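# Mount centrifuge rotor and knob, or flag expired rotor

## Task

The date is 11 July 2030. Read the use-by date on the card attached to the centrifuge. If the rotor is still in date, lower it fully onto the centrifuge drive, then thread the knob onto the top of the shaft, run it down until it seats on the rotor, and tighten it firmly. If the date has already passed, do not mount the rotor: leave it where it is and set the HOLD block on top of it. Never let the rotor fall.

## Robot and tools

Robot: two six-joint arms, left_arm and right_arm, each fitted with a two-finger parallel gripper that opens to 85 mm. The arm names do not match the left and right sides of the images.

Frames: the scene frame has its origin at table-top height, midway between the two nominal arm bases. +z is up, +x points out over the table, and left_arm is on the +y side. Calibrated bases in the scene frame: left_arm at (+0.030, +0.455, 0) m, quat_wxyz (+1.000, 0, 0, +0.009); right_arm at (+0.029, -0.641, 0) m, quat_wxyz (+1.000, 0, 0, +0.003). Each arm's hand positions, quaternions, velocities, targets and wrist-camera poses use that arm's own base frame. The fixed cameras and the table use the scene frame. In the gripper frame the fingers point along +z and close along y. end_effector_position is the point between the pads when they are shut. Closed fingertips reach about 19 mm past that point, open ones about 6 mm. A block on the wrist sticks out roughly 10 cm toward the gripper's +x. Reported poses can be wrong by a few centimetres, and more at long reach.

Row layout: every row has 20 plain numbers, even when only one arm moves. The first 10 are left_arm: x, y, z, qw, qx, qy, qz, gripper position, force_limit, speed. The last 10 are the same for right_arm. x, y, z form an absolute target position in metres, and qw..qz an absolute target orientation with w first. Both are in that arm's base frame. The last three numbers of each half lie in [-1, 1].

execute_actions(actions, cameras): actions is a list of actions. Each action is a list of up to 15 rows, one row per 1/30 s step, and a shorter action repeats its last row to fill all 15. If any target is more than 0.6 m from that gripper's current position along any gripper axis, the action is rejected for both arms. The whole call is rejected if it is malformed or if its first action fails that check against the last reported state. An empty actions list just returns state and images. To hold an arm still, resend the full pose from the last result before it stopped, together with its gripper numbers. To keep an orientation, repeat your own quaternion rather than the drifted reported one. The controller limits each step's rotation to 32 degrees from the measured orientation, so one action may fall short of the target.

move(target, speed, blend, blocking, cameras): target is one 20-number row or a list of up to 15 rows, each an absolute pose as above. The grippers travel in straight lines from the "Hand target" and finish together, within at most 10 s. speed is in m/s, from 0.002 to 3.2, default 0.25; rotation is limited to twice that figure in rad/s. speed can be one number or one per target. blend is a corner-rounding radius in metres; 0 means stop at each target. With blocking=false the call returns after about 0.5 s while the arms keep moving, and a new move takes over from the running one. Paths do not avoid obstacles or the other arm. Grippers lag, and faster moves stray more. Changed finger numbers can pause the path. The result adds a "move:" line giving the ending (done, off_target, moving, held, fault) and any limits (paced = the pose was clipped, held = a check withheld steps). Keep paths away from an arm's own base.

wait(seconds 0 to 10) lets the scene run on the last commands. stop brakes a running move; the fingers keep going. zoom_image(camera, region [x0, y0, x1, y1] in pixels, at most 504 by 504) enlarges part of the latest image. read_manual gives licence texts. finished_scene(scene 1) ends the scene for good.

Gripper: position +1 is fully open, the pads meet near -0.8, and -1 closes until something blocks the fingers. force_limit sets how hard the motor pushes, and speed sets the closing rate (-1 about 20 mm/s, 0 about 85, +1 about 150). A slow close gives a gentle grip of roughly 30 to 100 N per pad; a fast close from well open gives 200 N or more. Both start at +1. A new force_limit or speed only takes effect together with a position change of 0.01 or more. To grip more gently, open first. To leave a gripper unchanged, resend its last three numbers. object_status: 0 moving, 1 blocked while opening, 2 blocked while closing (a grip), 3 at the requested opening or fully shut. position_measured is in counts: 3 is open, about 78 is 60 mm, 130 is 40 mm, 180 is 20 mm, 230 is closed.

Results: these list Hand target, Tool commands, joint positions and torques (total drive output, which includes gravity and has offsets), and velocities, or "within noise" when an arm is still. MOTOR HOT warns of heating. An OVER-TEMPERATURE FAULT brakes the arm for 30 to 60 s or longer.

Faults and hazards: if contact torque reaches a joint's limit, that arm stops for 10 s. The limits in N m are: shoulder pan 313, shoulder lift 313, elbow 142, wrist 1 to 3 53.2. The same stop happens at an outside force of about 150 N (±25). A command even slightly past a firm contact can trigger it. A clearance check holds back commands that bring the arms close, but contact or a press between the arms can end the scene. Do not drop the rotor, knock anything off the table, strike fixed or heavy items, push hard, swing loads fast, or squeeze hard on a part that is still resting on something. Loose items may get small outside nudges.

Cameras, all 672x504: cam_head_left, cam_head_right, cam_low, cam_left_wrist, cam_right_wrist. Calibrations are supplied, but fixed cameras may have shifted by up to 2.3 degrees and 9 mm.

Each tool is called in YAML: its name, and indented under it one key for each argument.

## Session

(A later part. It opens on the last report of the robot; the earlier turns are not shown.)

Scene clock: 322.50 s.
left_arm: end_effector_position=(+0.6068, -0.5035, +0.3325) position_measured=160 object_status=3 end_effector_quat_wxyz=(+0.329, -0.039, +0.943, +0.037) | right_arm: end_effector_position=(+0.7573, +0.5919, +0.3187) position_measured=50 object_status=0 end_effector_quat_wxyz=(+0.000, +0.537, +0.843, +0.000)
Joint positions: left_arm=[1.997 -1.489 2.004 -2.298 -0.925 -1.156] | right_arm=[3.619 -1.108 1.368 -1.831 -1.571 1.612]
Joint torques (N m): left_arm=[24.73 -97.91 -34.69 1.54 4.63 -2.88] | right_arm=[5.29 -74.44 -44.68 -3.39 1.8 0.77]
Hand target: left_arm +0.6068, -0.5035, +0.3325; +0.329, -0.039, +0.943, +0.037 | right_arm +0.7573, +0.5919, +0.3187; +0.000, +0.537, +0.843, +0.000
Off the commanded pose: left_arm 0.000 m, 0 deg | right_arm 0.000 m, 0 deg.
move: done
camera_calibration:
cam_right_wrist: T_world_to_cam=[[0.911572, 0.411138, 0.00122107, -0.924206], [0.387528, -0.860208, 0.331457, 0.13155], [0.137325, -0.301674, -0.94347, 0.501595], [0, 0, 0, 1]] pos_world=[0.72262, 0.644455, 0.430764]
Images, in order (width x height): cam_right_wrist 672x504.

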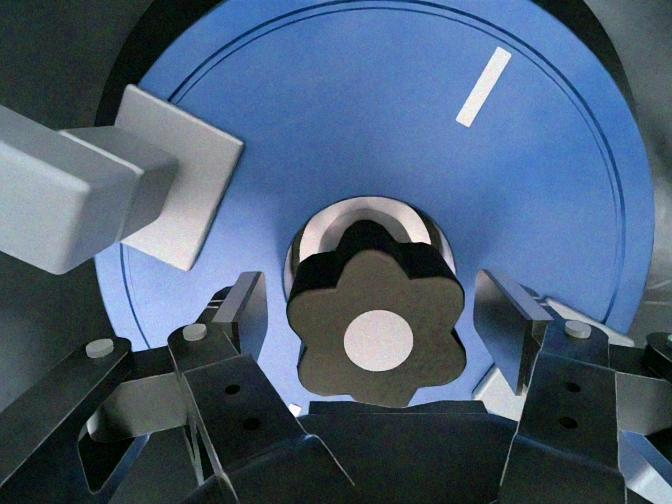

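move:
  target: [0.6068, -0.5040, 0.3325, 0.329, -0.039, 0.943, 0.037, -0.25, -0.5, -1, 0.7573, 0.5919, 0.3187, 0, 0.53730, 0.84339, 0, 0.62, -0.7, -1]
  speed: 0.01
  cameras: ["cam_left_wrist", "cam_right_wrist"]

Scene clock: 323.57 s.
left_arm: end_effector_position=(+0.6068, -0.5040, +0.3325) position_measured=160 object_status=3 end_effector_quat_wxyz=(+0.329, -0.039, +0.943, +0.037) | right_arm: end_effector_position=(+0.7573, +0.5919, +0.3187) position_measured=50 object_status=3 end_effector_quat_wxyz=(+0.000, +0.537, +0.843, +0.000)
Joint positions: left_arm=[1.996 -1.488 2.004 -2.298 -0.925 -1.157] | right_arm=[3.619 -1.108 1.368 -1.831 -1.571 1.612]
Joint torques (N m): left_arm=[-3.64 -73.89 -51.72 2.13 4.9 -3.16] | right_arm=[2.7 -73.62 -44.26 -3.39 1.84 0.16]
Hand target: left_arm +0.6068, -0.5040, +0.3325; +0.329, -0.039, +0.943, +0.037 | right_arm +0.7573, +0.5919, +0.3187; +0.000, +0.537, +0.843, +0.000
Off the commanded pose: left_arm 0.000 m, 0 deg | right_arm 0.000 m, 0 deg.
move: done
camera_calibration:
cam_left_wrist: T_world_to_cam=[[-0.0890715, 0.995658, 0.0270606, 0.558789], [0.522147, 0.0235407, 0.852531, -0.5718], [0.848192, 0.0900658, -0.521976, -0.170124], [0, 0, 0, 1]] pos_world=[0.492633, -0.52758, 0.383556]
cam_right_wrist: T_world_to_cam=[[0.911572, 0.411138, 0.00122107, -0.924206], [0.387528, -0.860208, 0.331457, 0.13155], [0.137325, -0.301674, -0.94347, 0.501595], [0, 0, 0, 1]] pos_world=[0.72262, 0.644455, 0.430764]
Images, in order (width x height): cam_left_wrist 672x504, cam_right_wrist 672x504.

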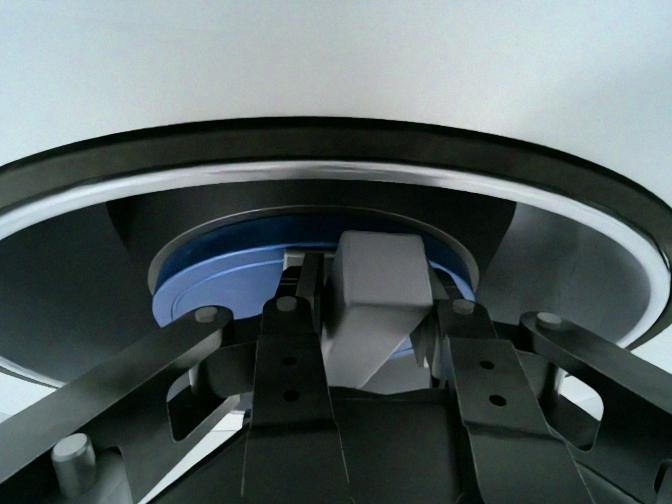

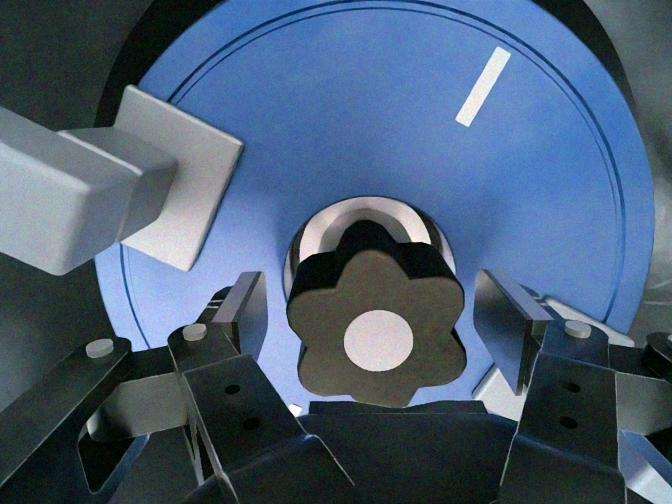

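zoom_image:
  camera: "cam_right_wrist"
  region: [260, 170, 490, 420]

Scaled by 2.016.

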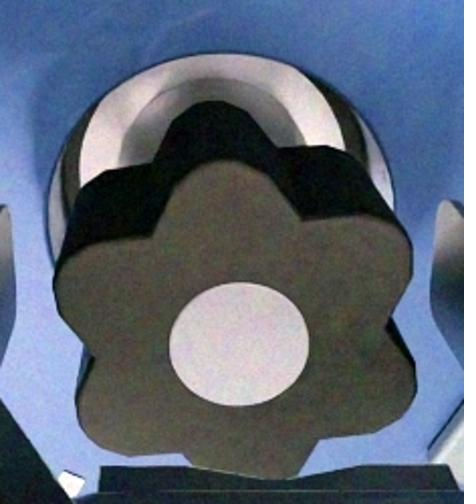

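move:
  target: [0.6068, -0.5043, 0.3325, 0.32542, 0.02100, 0.94532, -0.00730, -0.25, -0.5, -1, 0.7575, 0.5914, 0.3187, 0, 0.50754, 0.86163, 0, 0.62, -0.7, -1]
  speed: 0.05
  cameras: ["cam_left_wrist", "cam_right_wrist"]

Scene clock: 328.40 s.
left_arm: end_effector_position=(+0.6068, -0.5043, +0.3325) position_measured=160 object_status=3 end_effector_quat_wxyz=(+0.325, +0.021, +0.945, -0.007) | right_arm: end_effector_position=(+0.7575, +0.5914, +0.3187) position_measured=50 object_status=3 end_effector_quat_wxyz=(+0.000, +0.508, +0.862, +0.000)
Joint positions: left_arm=[2.019 -1.509 2.055 -2.471 -0.998 -0.973] | right_arm=[3.619 -1.108 1.368 -1.831 -1.571 1.542]
Joint torques (N m): left_arm=[15.15 -106.76 -38.61 -10.25 -0.16 3.25] | right_arm=[-15.99 -71.91 -37.92 -3.91 0.89 -3.84]
Hand target: left_arm +0.6068, -0.5043, +0.3325; +0.325, +0.021, +0.945, -0.007 | right_arm +0.7575, +0.5914, +0.3187; +0.000, +0.508, +0.862, +0.000
Off the commanded pose: left_arm 0.000 m, 0 deg | right_arm 0.000 m, 0 deg.
move: done
camera_calibration:
cam_left_wrist: T_world_to_cam=[[0.0529634, 0.998448, -0.0172391, 0.489133], [0.530777, -0.0135243, 0.847404, -0.594061], [0.845855, -0.0540315, -0.530669, -0.238482], [0, 0, 0, 1]] pos_world=[0.491129, -0.509294, 0.385286]
cam_right_wrist: T_world_to_cam=[[0.880705, 0.473663, 0.00128206, -0.937783], [0.446507, -0.83111, 0.331494, 0.0690962], [0.158082, -0.291376, -0.943457, 0.479584], [0, 0, 0, 1]] pos_world=[0.719245, 0.641359, 0.430764]
Images, in order (width x height): cam_left_wrist 672x504, cam_right_wrist 672x504.

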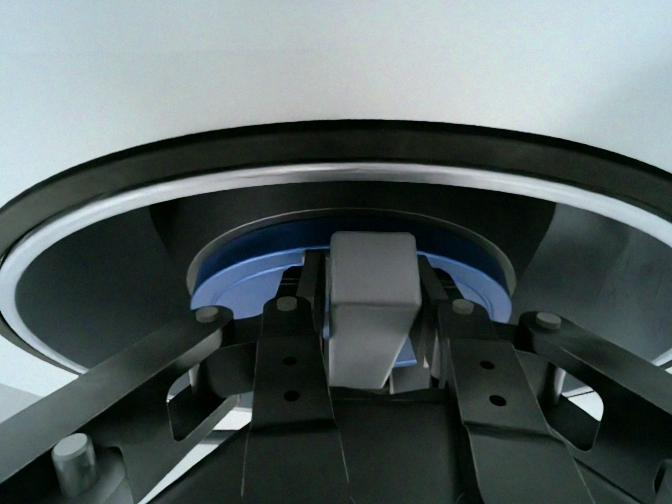

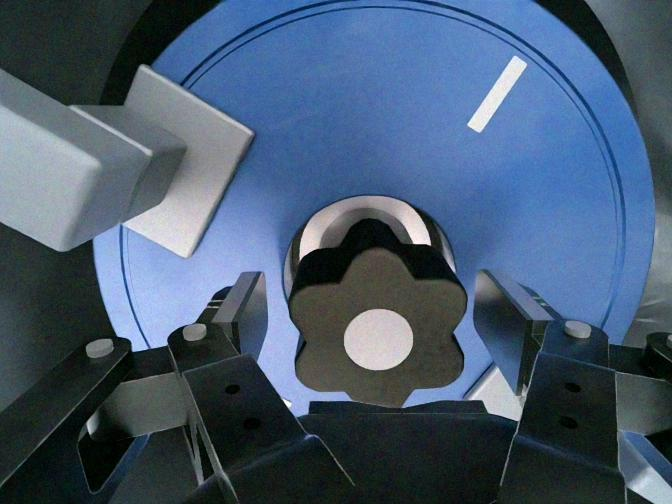

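zoom_image:
  camera: "cam_left_wrist"
  region: [250, 200, 500, 420]

Scaled by 2.016.

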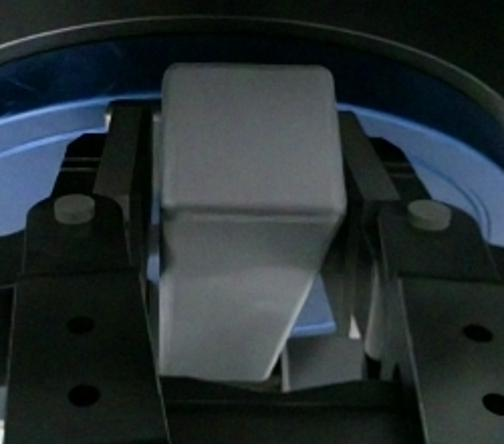

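move:
  target: [0.6068, -0.5053, 0.3325, 0.32542, 0.02100, 0.94532, -0.00730, -0.25, -0.5, -1, 0.7575, 0.5914, 0.3187, 0, 0.50754, 0.86163, 0, 0.62, -0.7, -1]
  speed: 0.02
  cameras: []

Scene clock: 329.57 s.
left_arm: end_effector_position=(+0.6068, -0.5053, +0.3325) position_measured=160 object_status=3 end_effector_quat_wxyz=(+0.325, +0.021, +0.945, -0.007) | right_arm: end_effector_position=(+0.7575, +0.5914, +0.3187) position_measured=50 object_status=3 end_effector_quat_wxyz=(+0.000, +0.508, +0.862, +0.000)
Joint positions: left_arm=[2.019 -1.508 2.054 -2.47 -0.998 -0.973] | right_arm=[3.619 -1.108 1.368 -1.831 -1.571 1.542]
Joint torques (N m): left_arm=[-15.1 -60.44 -57.51 -2.1 2.37 -1.97] | right_arm=[-15.99 -71.99 -37.23 -3.79 0.44 -3.53]
Hand target: left_arm +0.6068, -0.5053, +0.3325; +0.325, +0.021, +0.945, -0.007 | right_arm +0.7575, +0.5914, +0.3187; +0.000, +0.508, +0.862, +0.000
Off the commanded pose: left_arm 0.000 m, 0 deg | right_arm 0.000 m, 0 deg.
move: done
No camera images: "cameras" was empty.

zoom_image:
  camera: "cam_right_wrist"
  region: [260, 170, 490, 420]

Scaled by 2.016.
This view is cut from an older image: the scene may have changed since it was taken.

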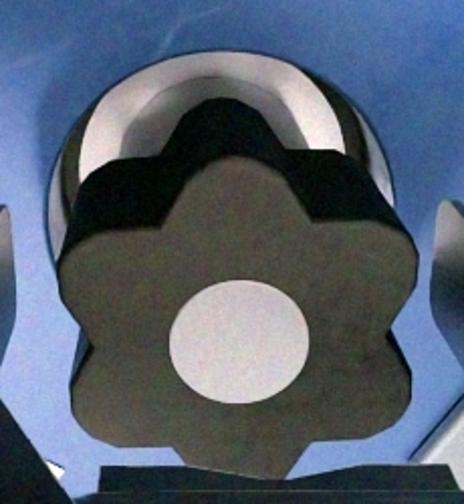

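move:
  target: [0.6068, -0.5053, 0.3325, 0.32542, 0.02100, 0.94532, -0.00730, -0.25, -0.5, -1, 0.7575, 0.5914, 0.3187, 0, 0.50754, 0.86163, 0, -1, -0.6, -1]
  speed: 0.02
  cameras: ["cam_left_wrist", "cam_right_wrist"]

Scene clock: 331.43 s.
left_arm: end_effector_position=(+0.6068, -0.5053, +0.3325) position_measured=160 object_status=3 end_effector_quat_wxyz=(+0.325, +0.021, +0.945, -0.007) | right_arm: end_effector_position=(+0.7575, +0.5914, +0.3187) position_measured=107 object_status=0 end_effector_quat_wxyz=(+0.000, +0.508, +0.862, +0.000)
Joint positions: left_arm=[2.019 -1.508 2.054 -2.47 -0.998 -0.973] | right_arm=[3.619 -1.108 1.368 -1.831 -1.571 1.542]
Joint torques (N m): left_arm=[-14.28 -60.45 -57.09 -2.59 2.02 -1.91] | right_arm=[-11.18 -70.33 -37.06 1.62 0.31 -2.82]
Hand target: left_arm +0.6068, -0.5053, +0.3325; +0.325, +0.021, +0.945, -0.007 | right_arm +0.7575, +0.5914, +0.3187; +0.000, +0.508, +0.862, +0.000
Off the commanded pose: left_arm 0.000 m, 0 deg | right_arm 0.000 m, 0 deg.
move: done
camera_calibration:
cam_left_wrist: T_world_to_cam=[[0.0531856, 0.998435, -0.0172585, 0.489925], [0.53077, -0.0136257, 0.847406, -0.594122], [0.845846, -0.0542301, -0.530664, -0.238629], [0, 0, 0, 1]] pos_world=[0.491128, -0.510195, 0.385286]
cam_right_wrist: T_world_to_cam=[[0.880691, 0.473689, 0.00136529, -0.937826], [0.4465, -0.831097, 0.331536, 0.0690745], [0.15818, -0.291371, -0.943442, 0.479504], [0, 0, 0, 1]] pos_world=[0.719245, 0.641359, 0.430764]
Images, in order (width x height): cam_left_wrist 672x504, cam_right_wrist 672x504.

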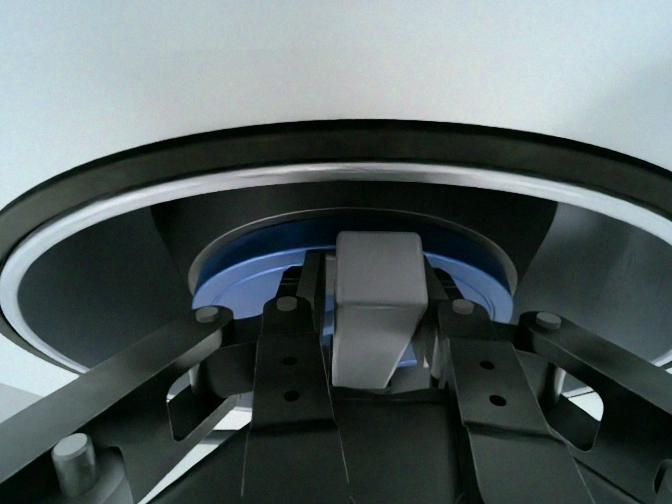

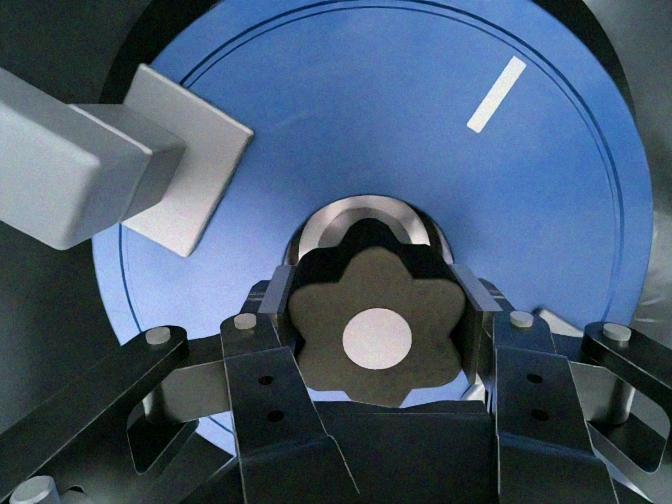

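move:
  target: [0.6068, -0.5053, 0.3325, 0.32542, 0.02100, 0.94532, -0.00730, -0.25, -0.5, -1, 0.7575, 0.5914, 0.3187, 0, 0.52250, 0.85264, 0, -1, -0.6, -1]
  speed: 0.03
  cameras: []

move:
  target: [0.6068, -0.5053, 0.3325, 0.32542, 0.02100, 0.94532, -0.00730, -0.25, -0.5, -1, 0.7575, 0.5914, 0.3187, 0, 0.53730, 0.84339, 0, -1, -0.6, -1]
  speed: 0.03
  cameras: ["cam_right_wrist"]

Scene clock: 332.53 s.
left_arm: end_effector_position=(+0.6068, -0.5053, +0.3325) position_measured=160 object_status=3 end_effector_quat_wxyz=(+0.325, +0.021, +0.945, -0.007) | right_arm: end_effector_position=(+0.7575, +0.5914, +0.3187) position_measured=107 object_status=2 end_effector_quat_wxyz=(+0.000, +0.522, +0.853, +0.000)
Joint positions: left_arm=[2.019 -1.508 2.054 -2.47 -0.997 -0.973] | right_arm=[3.619 -1.108 1.368 -1.831 -1.571 1.576]
Joint torques (N m): left_arm=[-12.85 -61.75 -56.3 -9.68 -3.7 -1.96] | right_arm=[-0.51 -62.76 -36.44 1.59 0.31 7.78]
Hand target: left_arm +0.6068, -0.5053, +0.3325; +0.325, +0.021, +0.945, -0.007 | right_arm +0.7575, +0.5914, +0.3187; +0.000, +0.522, +0.853, +0.000
Off the commanded pose: left_arm 0.000 m, 0 deg | right_arm 0.000 m, 0 deg.
move: done
No camera images: "cameras" was empty.

Scene clock: 333.47 s.
left_arm: end_effector_position=(+0.6068, -0.5053, +0.3325) position_measured=160 object_status=3 end_effector_quat_wxyz=(+0.325, +0.021, +0.945, -0.007) | right_arm: end_effector_position=(+0.7575, +0.5915, +0.3187) position_measured=107 object_status=2 end_effector_quat_wxyz=(+0.000, +0.537, +0.843, +0.000)
Joint positions: left_arm=[2.019 -1.508 2.054 -2.47 -0.998 -0.973] | right_arm=[3.619 -1.108 1.368 -1.831 -1.571 1.611]
Joint torques (N m): left_arm=[-23.09 -62.27 -56.62 -15.72 -6.05 -1.96] | right_arm=[-24.65 -54.46 -36.09 1.95 -3.27 9.22]
Hand target: left_arm +0.6068, -0.5053, +0.3325; +0.325, +0.021, +0.945, -0.007 | right_arm +0.7575, +0.5914, +0.3187; +0.000, +0.537, +0.843, +0.000
Off the commanded pose: left_arm 0.000 m, 0 deg | right_arm 0.000 m, 0 deg.
move: done
camera_calibration:
cam_right_wrist: T_world_to_cam=[[0.911467, 0.41137, 0.00127389, -0.924187], [0.387742, -0.860142, 0.331379, 0.130917], [0.137415, -0.301547, -0.943497, 0.501295], [0, 0, 0, 1]] pos_world=[0.722719, 0.643955, 0.430765]
Images, in order (width x height): cam_right_wrist 672x504.

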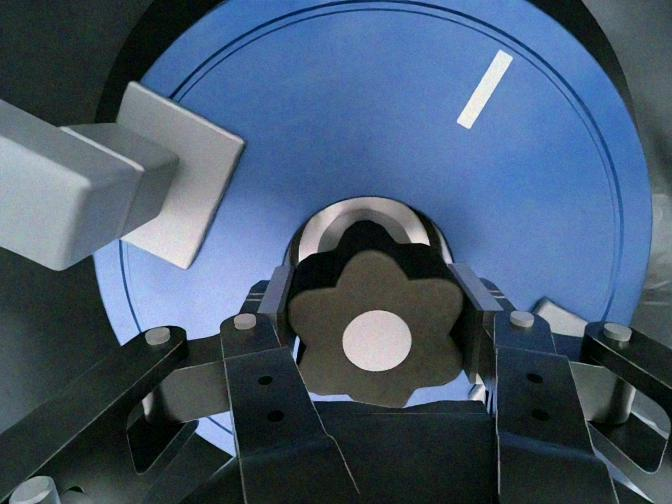

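move:
  target: [0.6068, -0.5053, 0.3325, 0.32542, 0.02100, 0.94532, -0.00730, -0.25, -0.5, -1, 0.7575, 0.5915, 0.3187, 0, 0.55194, 0.83389, 0, -1, -0.6, -1]
  speed: 0.03
  cameras: ["cam_right_wrist", "cam_left_wrist"]

Scene clock: 334.53 s.
left_arm: end_effector_position=(+0.6068, -0.5053, +0.3325) position_measured=160 object_status=3 end_effector_quat_wxyz=(+0.325, +0.021, +0.945, -0.007) | right_arm: end_effector_position=(+0.7575, +0.5915, +0.3187) position_measured=107 object_status=2 end_effector_quat_wxyz=(+0.000, +0.552, +0.834, +0.000)
Joint positions: left_arm=[2.019 -1.508 2.054 -2.47 -0.998 -0.973] | right_arm=[3.619 -1.108 1.368 -1.831 -1.571 1.646]
Joint torques (N m): left_arm=[-42.55 -65.2 -61.87 -16.16 -7.91 -1.91] | right_arm=[-31.48 -52.11 -40.55 2.79 -6.74 12.09]
Hand target: left_arm +0.6068, -0.5053, +0.3325; +0.325, +0.021, +0.945, -0.007 | right_arm +0.7575, +0.5915, +0.3187; +0.000, +0.552, +0.834, +0.000
Off the commanded pose: left_arm 0.000 m, 0 deg | right_arm 0.000 m, 0 deg.
move: done
camera_calibration:
cam_left_wrist: T_world_to_cam=[[0.0531006, 0.998441, -0.0172062, 0.489947], [0.530771, -0.0136249, 0.847406, -0.594037], [0.84585, -0.0541304, -0.530667, -0.238633], [0, 0, 0, 1]] pos_world=[0.491129, -0.510194, 0.385186]
cam_right_wrist: T_world_to_cam=[[0.925287, 0.379265, 0.00120936, -0.915786], [0.357458, -0.87314, 0.331436, 0.161524], [0.126758, -0.306242, -0.943477, 0.51214], [0, 0, 0, 1]] pos_world=[0.724709, 0.645198, 0.430765]
Images, in order (width x height): cam_left_wrist 672x504, cam_right_wrist 672x504.

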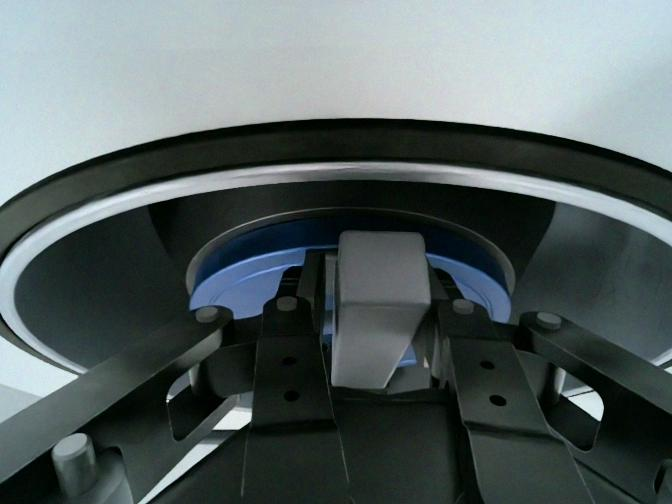

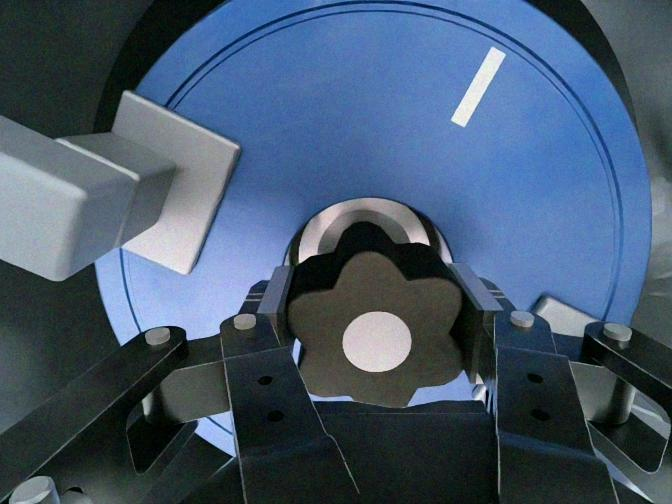

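move:
  target:
    - [0.6068, -0.5053, 0.3325, 0.32542, 0.02100, 0.94532, -0.00730, -0.25, -0.5, -1, 0.7575, 0.5915, 0.3187, 0, 0.53730, 0.84339, 0, -1, -0.6, -1]
    - [0.6068, -0.5053, 0.3325, 0.32542, 0.02100, 0.94532, -0.00730, -0.25, -0.5, -1, 0.7575, 0.5915, 0.3187, 0, 0.53730, 0.84339, 0, 0.62, -0.6, -1]
  speed: 0.03
  cameras: ["cam_right_wrist"]

Scene clock: 337.10 s.
left_arm: end_effector_position=(+0.6068, -0.5053, +0.3325) position_measured=160 object_status=3 end_effector_quat_wxyz=(+0.325, +0.021, +0.945, -0.007) | right_arm: end_effector_position=(+0.7575, +0.5915, +0.3187) position_measured=50 object_status=0 end_effector_quat_wxyz=(+0.000, +0.537, +0.843, +0.000)
Joint positions: left_arm=[2.019 -1.508 2.054 -2.47 -0.998 -0.973] | right_arm=[3.619 -1.108 1.368 -1.831 -1.571 1.612]
Joint torques (N m): left_arm=[14.54 -67.16 -38.88 -3.38 2.46 -1.61] | right_arm=[4.46 -74.07 -39.17 -3.74 1.89 -2.89]
Hand target: left_arm +0.6068, -0.5053, +0.3325; +0.325, +0.021, +0.945, -0.007 | right_arm +0.7575, +0.5915, +0.3187; +0.000, +0.537, +0.843, +0.000
Off the commanded pose: left_arm 0.000 m, 0 deg | right_arm 0.000 m, 0 deg.
move: done
camera_calibration:
cam_right_wrist: T_world_to_cam=[[0.911572, 0.411138, 0.00122107, -0.924224], [0.387528, -0.860208, 0.331457, 0.131129], [0.137325, -0.301674, -0.94347, 0.501446], [0, 0, 0, 1]] pos_world=[0.72282, 0.644055, 0.430764]
Images, in order (width x height): cam_right_wrist 672x504.

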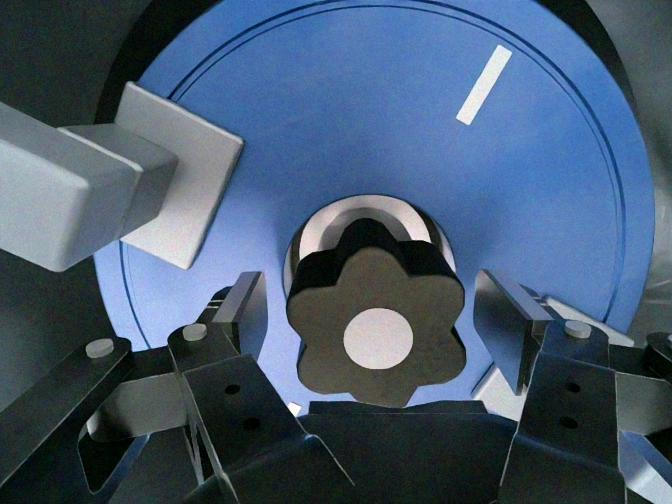

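move:
  target:
    - [0.6068, -0.5053, 0.3325, 0.32542, 0.02100, 0.94532, -0.00730, 0.05, -0.5, -1, 0.7575, 0.5915, 0.3187, 0, 0.53730, 0.84339, 0, 0.62, -0.6, -1]
    - [0.5145, -0.5012, 0.4507, 0.32542, 0.02100, 0.94532, -0.00730, 0.05, -0.5, -1, 0.7575, 0.5915, 0.46, 0, 0.53730, 0.84339, 0, 0.62, -0.6, -1]
  speed: 0.1
  cameras: ["cam_right_wrist", "cam_left_wrist"]

Scene clock: 340.60 s.
left_arm: end_effector_position=(+0.5145, -0.5012, +0.4506) position_measured=123 object_status=3 end_effector_quat_wxyz=(+0.325, +0.021, +0.945, -0.007) | right_arm: end_effector_position=(+0.7575, +0.5915, +0.4600) position_measured=50 object_status=3 end_effector_quat_wxyz=(+0.000, +0.537, +0.843, +0.000)
Joint positions: left_arm=[1.88 -1.712 2.002 -2.125 -0.955 -1.133] | right_arm=[3.619 -1.142 1.168 -1.597 -1.571 1.612]
Joint torques (N m): left_arm=[-13.39 -84.24 -62.13 -1.83 2.72 -1.63] | right_arm=[-1.34 -53.52 -55.14 -1.41 1.22 -2.49]
Hand target: left_arm +0.5145, -0.5012, +0.4507; +0.325, +0.021, +0.945, -0.007 | right_arm +0.7575, +0.5915, +0.4600; +0.000, +0.537, +0.843, +0.000
Off the commanded pose: left_arm 0.000 m, 0 deg | right_arm 0.000 m, 0 deg.
move: done
camera_calibration:
cam_left_wrist: T_world_to_cam=[[0.0531856, 0.998435, -0.0172585, 0.492779], [0.53077, -0.0136257, 0.847406, -0.645155], [0.845846, -0.0542301, -0.530664, -0.0976639], [0, 0, 0, 1]] pos_world=[0.398828, -0.506095, 0.503386]
cam_right_wrist: T_world_to_cam=[[0.911595, 0.411087, 0.00133831, -0.924447], [0.387443, -0.860244, 0.331464, 0.0843737], [0.137412, -0.301642, -0.943467, 0.634674], [0, 0, 0, 1]] pos_world=[0.72282, 0.644055, 0.572064]
Images, in order (width x height): cam_left_wrist 672x504, cam_right_wrist 672x504.

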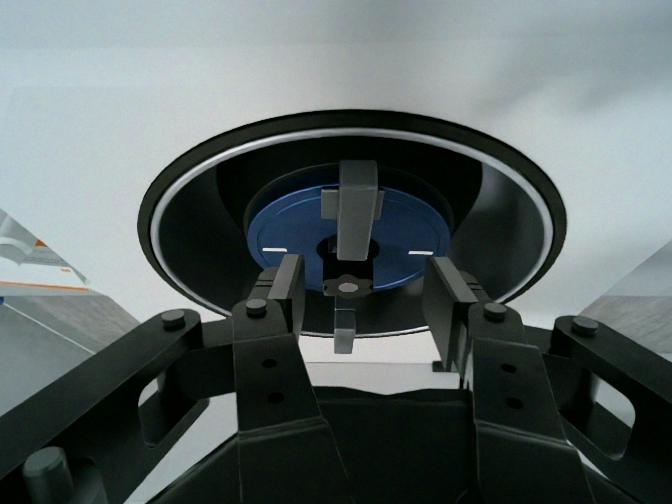

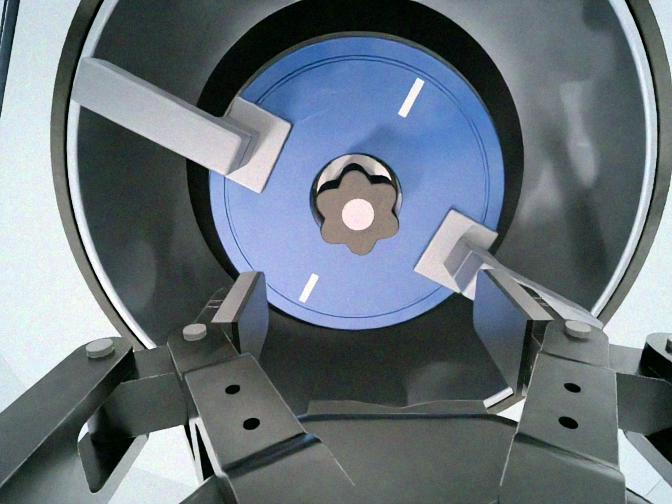

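zoom_image:
  camera: "cam_left_wrist"
  region: [240, 150, 460, 320]

zoom_image:
  camera: "cam_right_wrist"
  region: [270, 120, 450, 280]

Scaled by 2.291.

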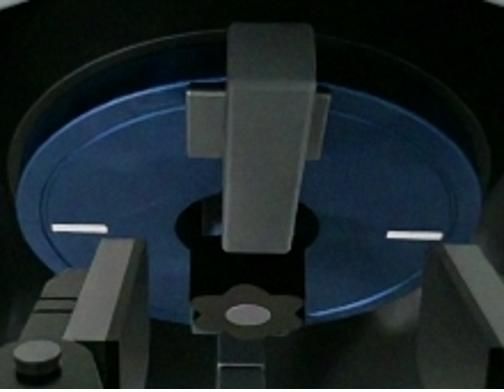

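Scaled by 2.800.

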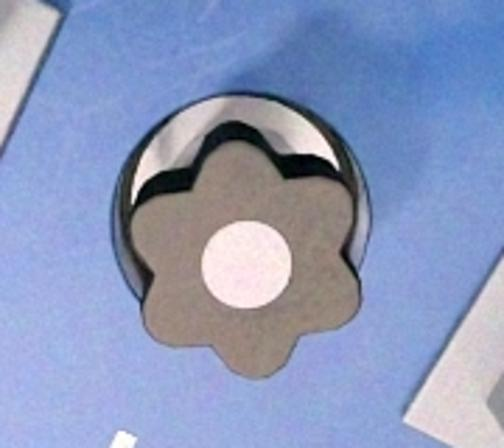

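finished_scene:

The scene is finished: the task was done.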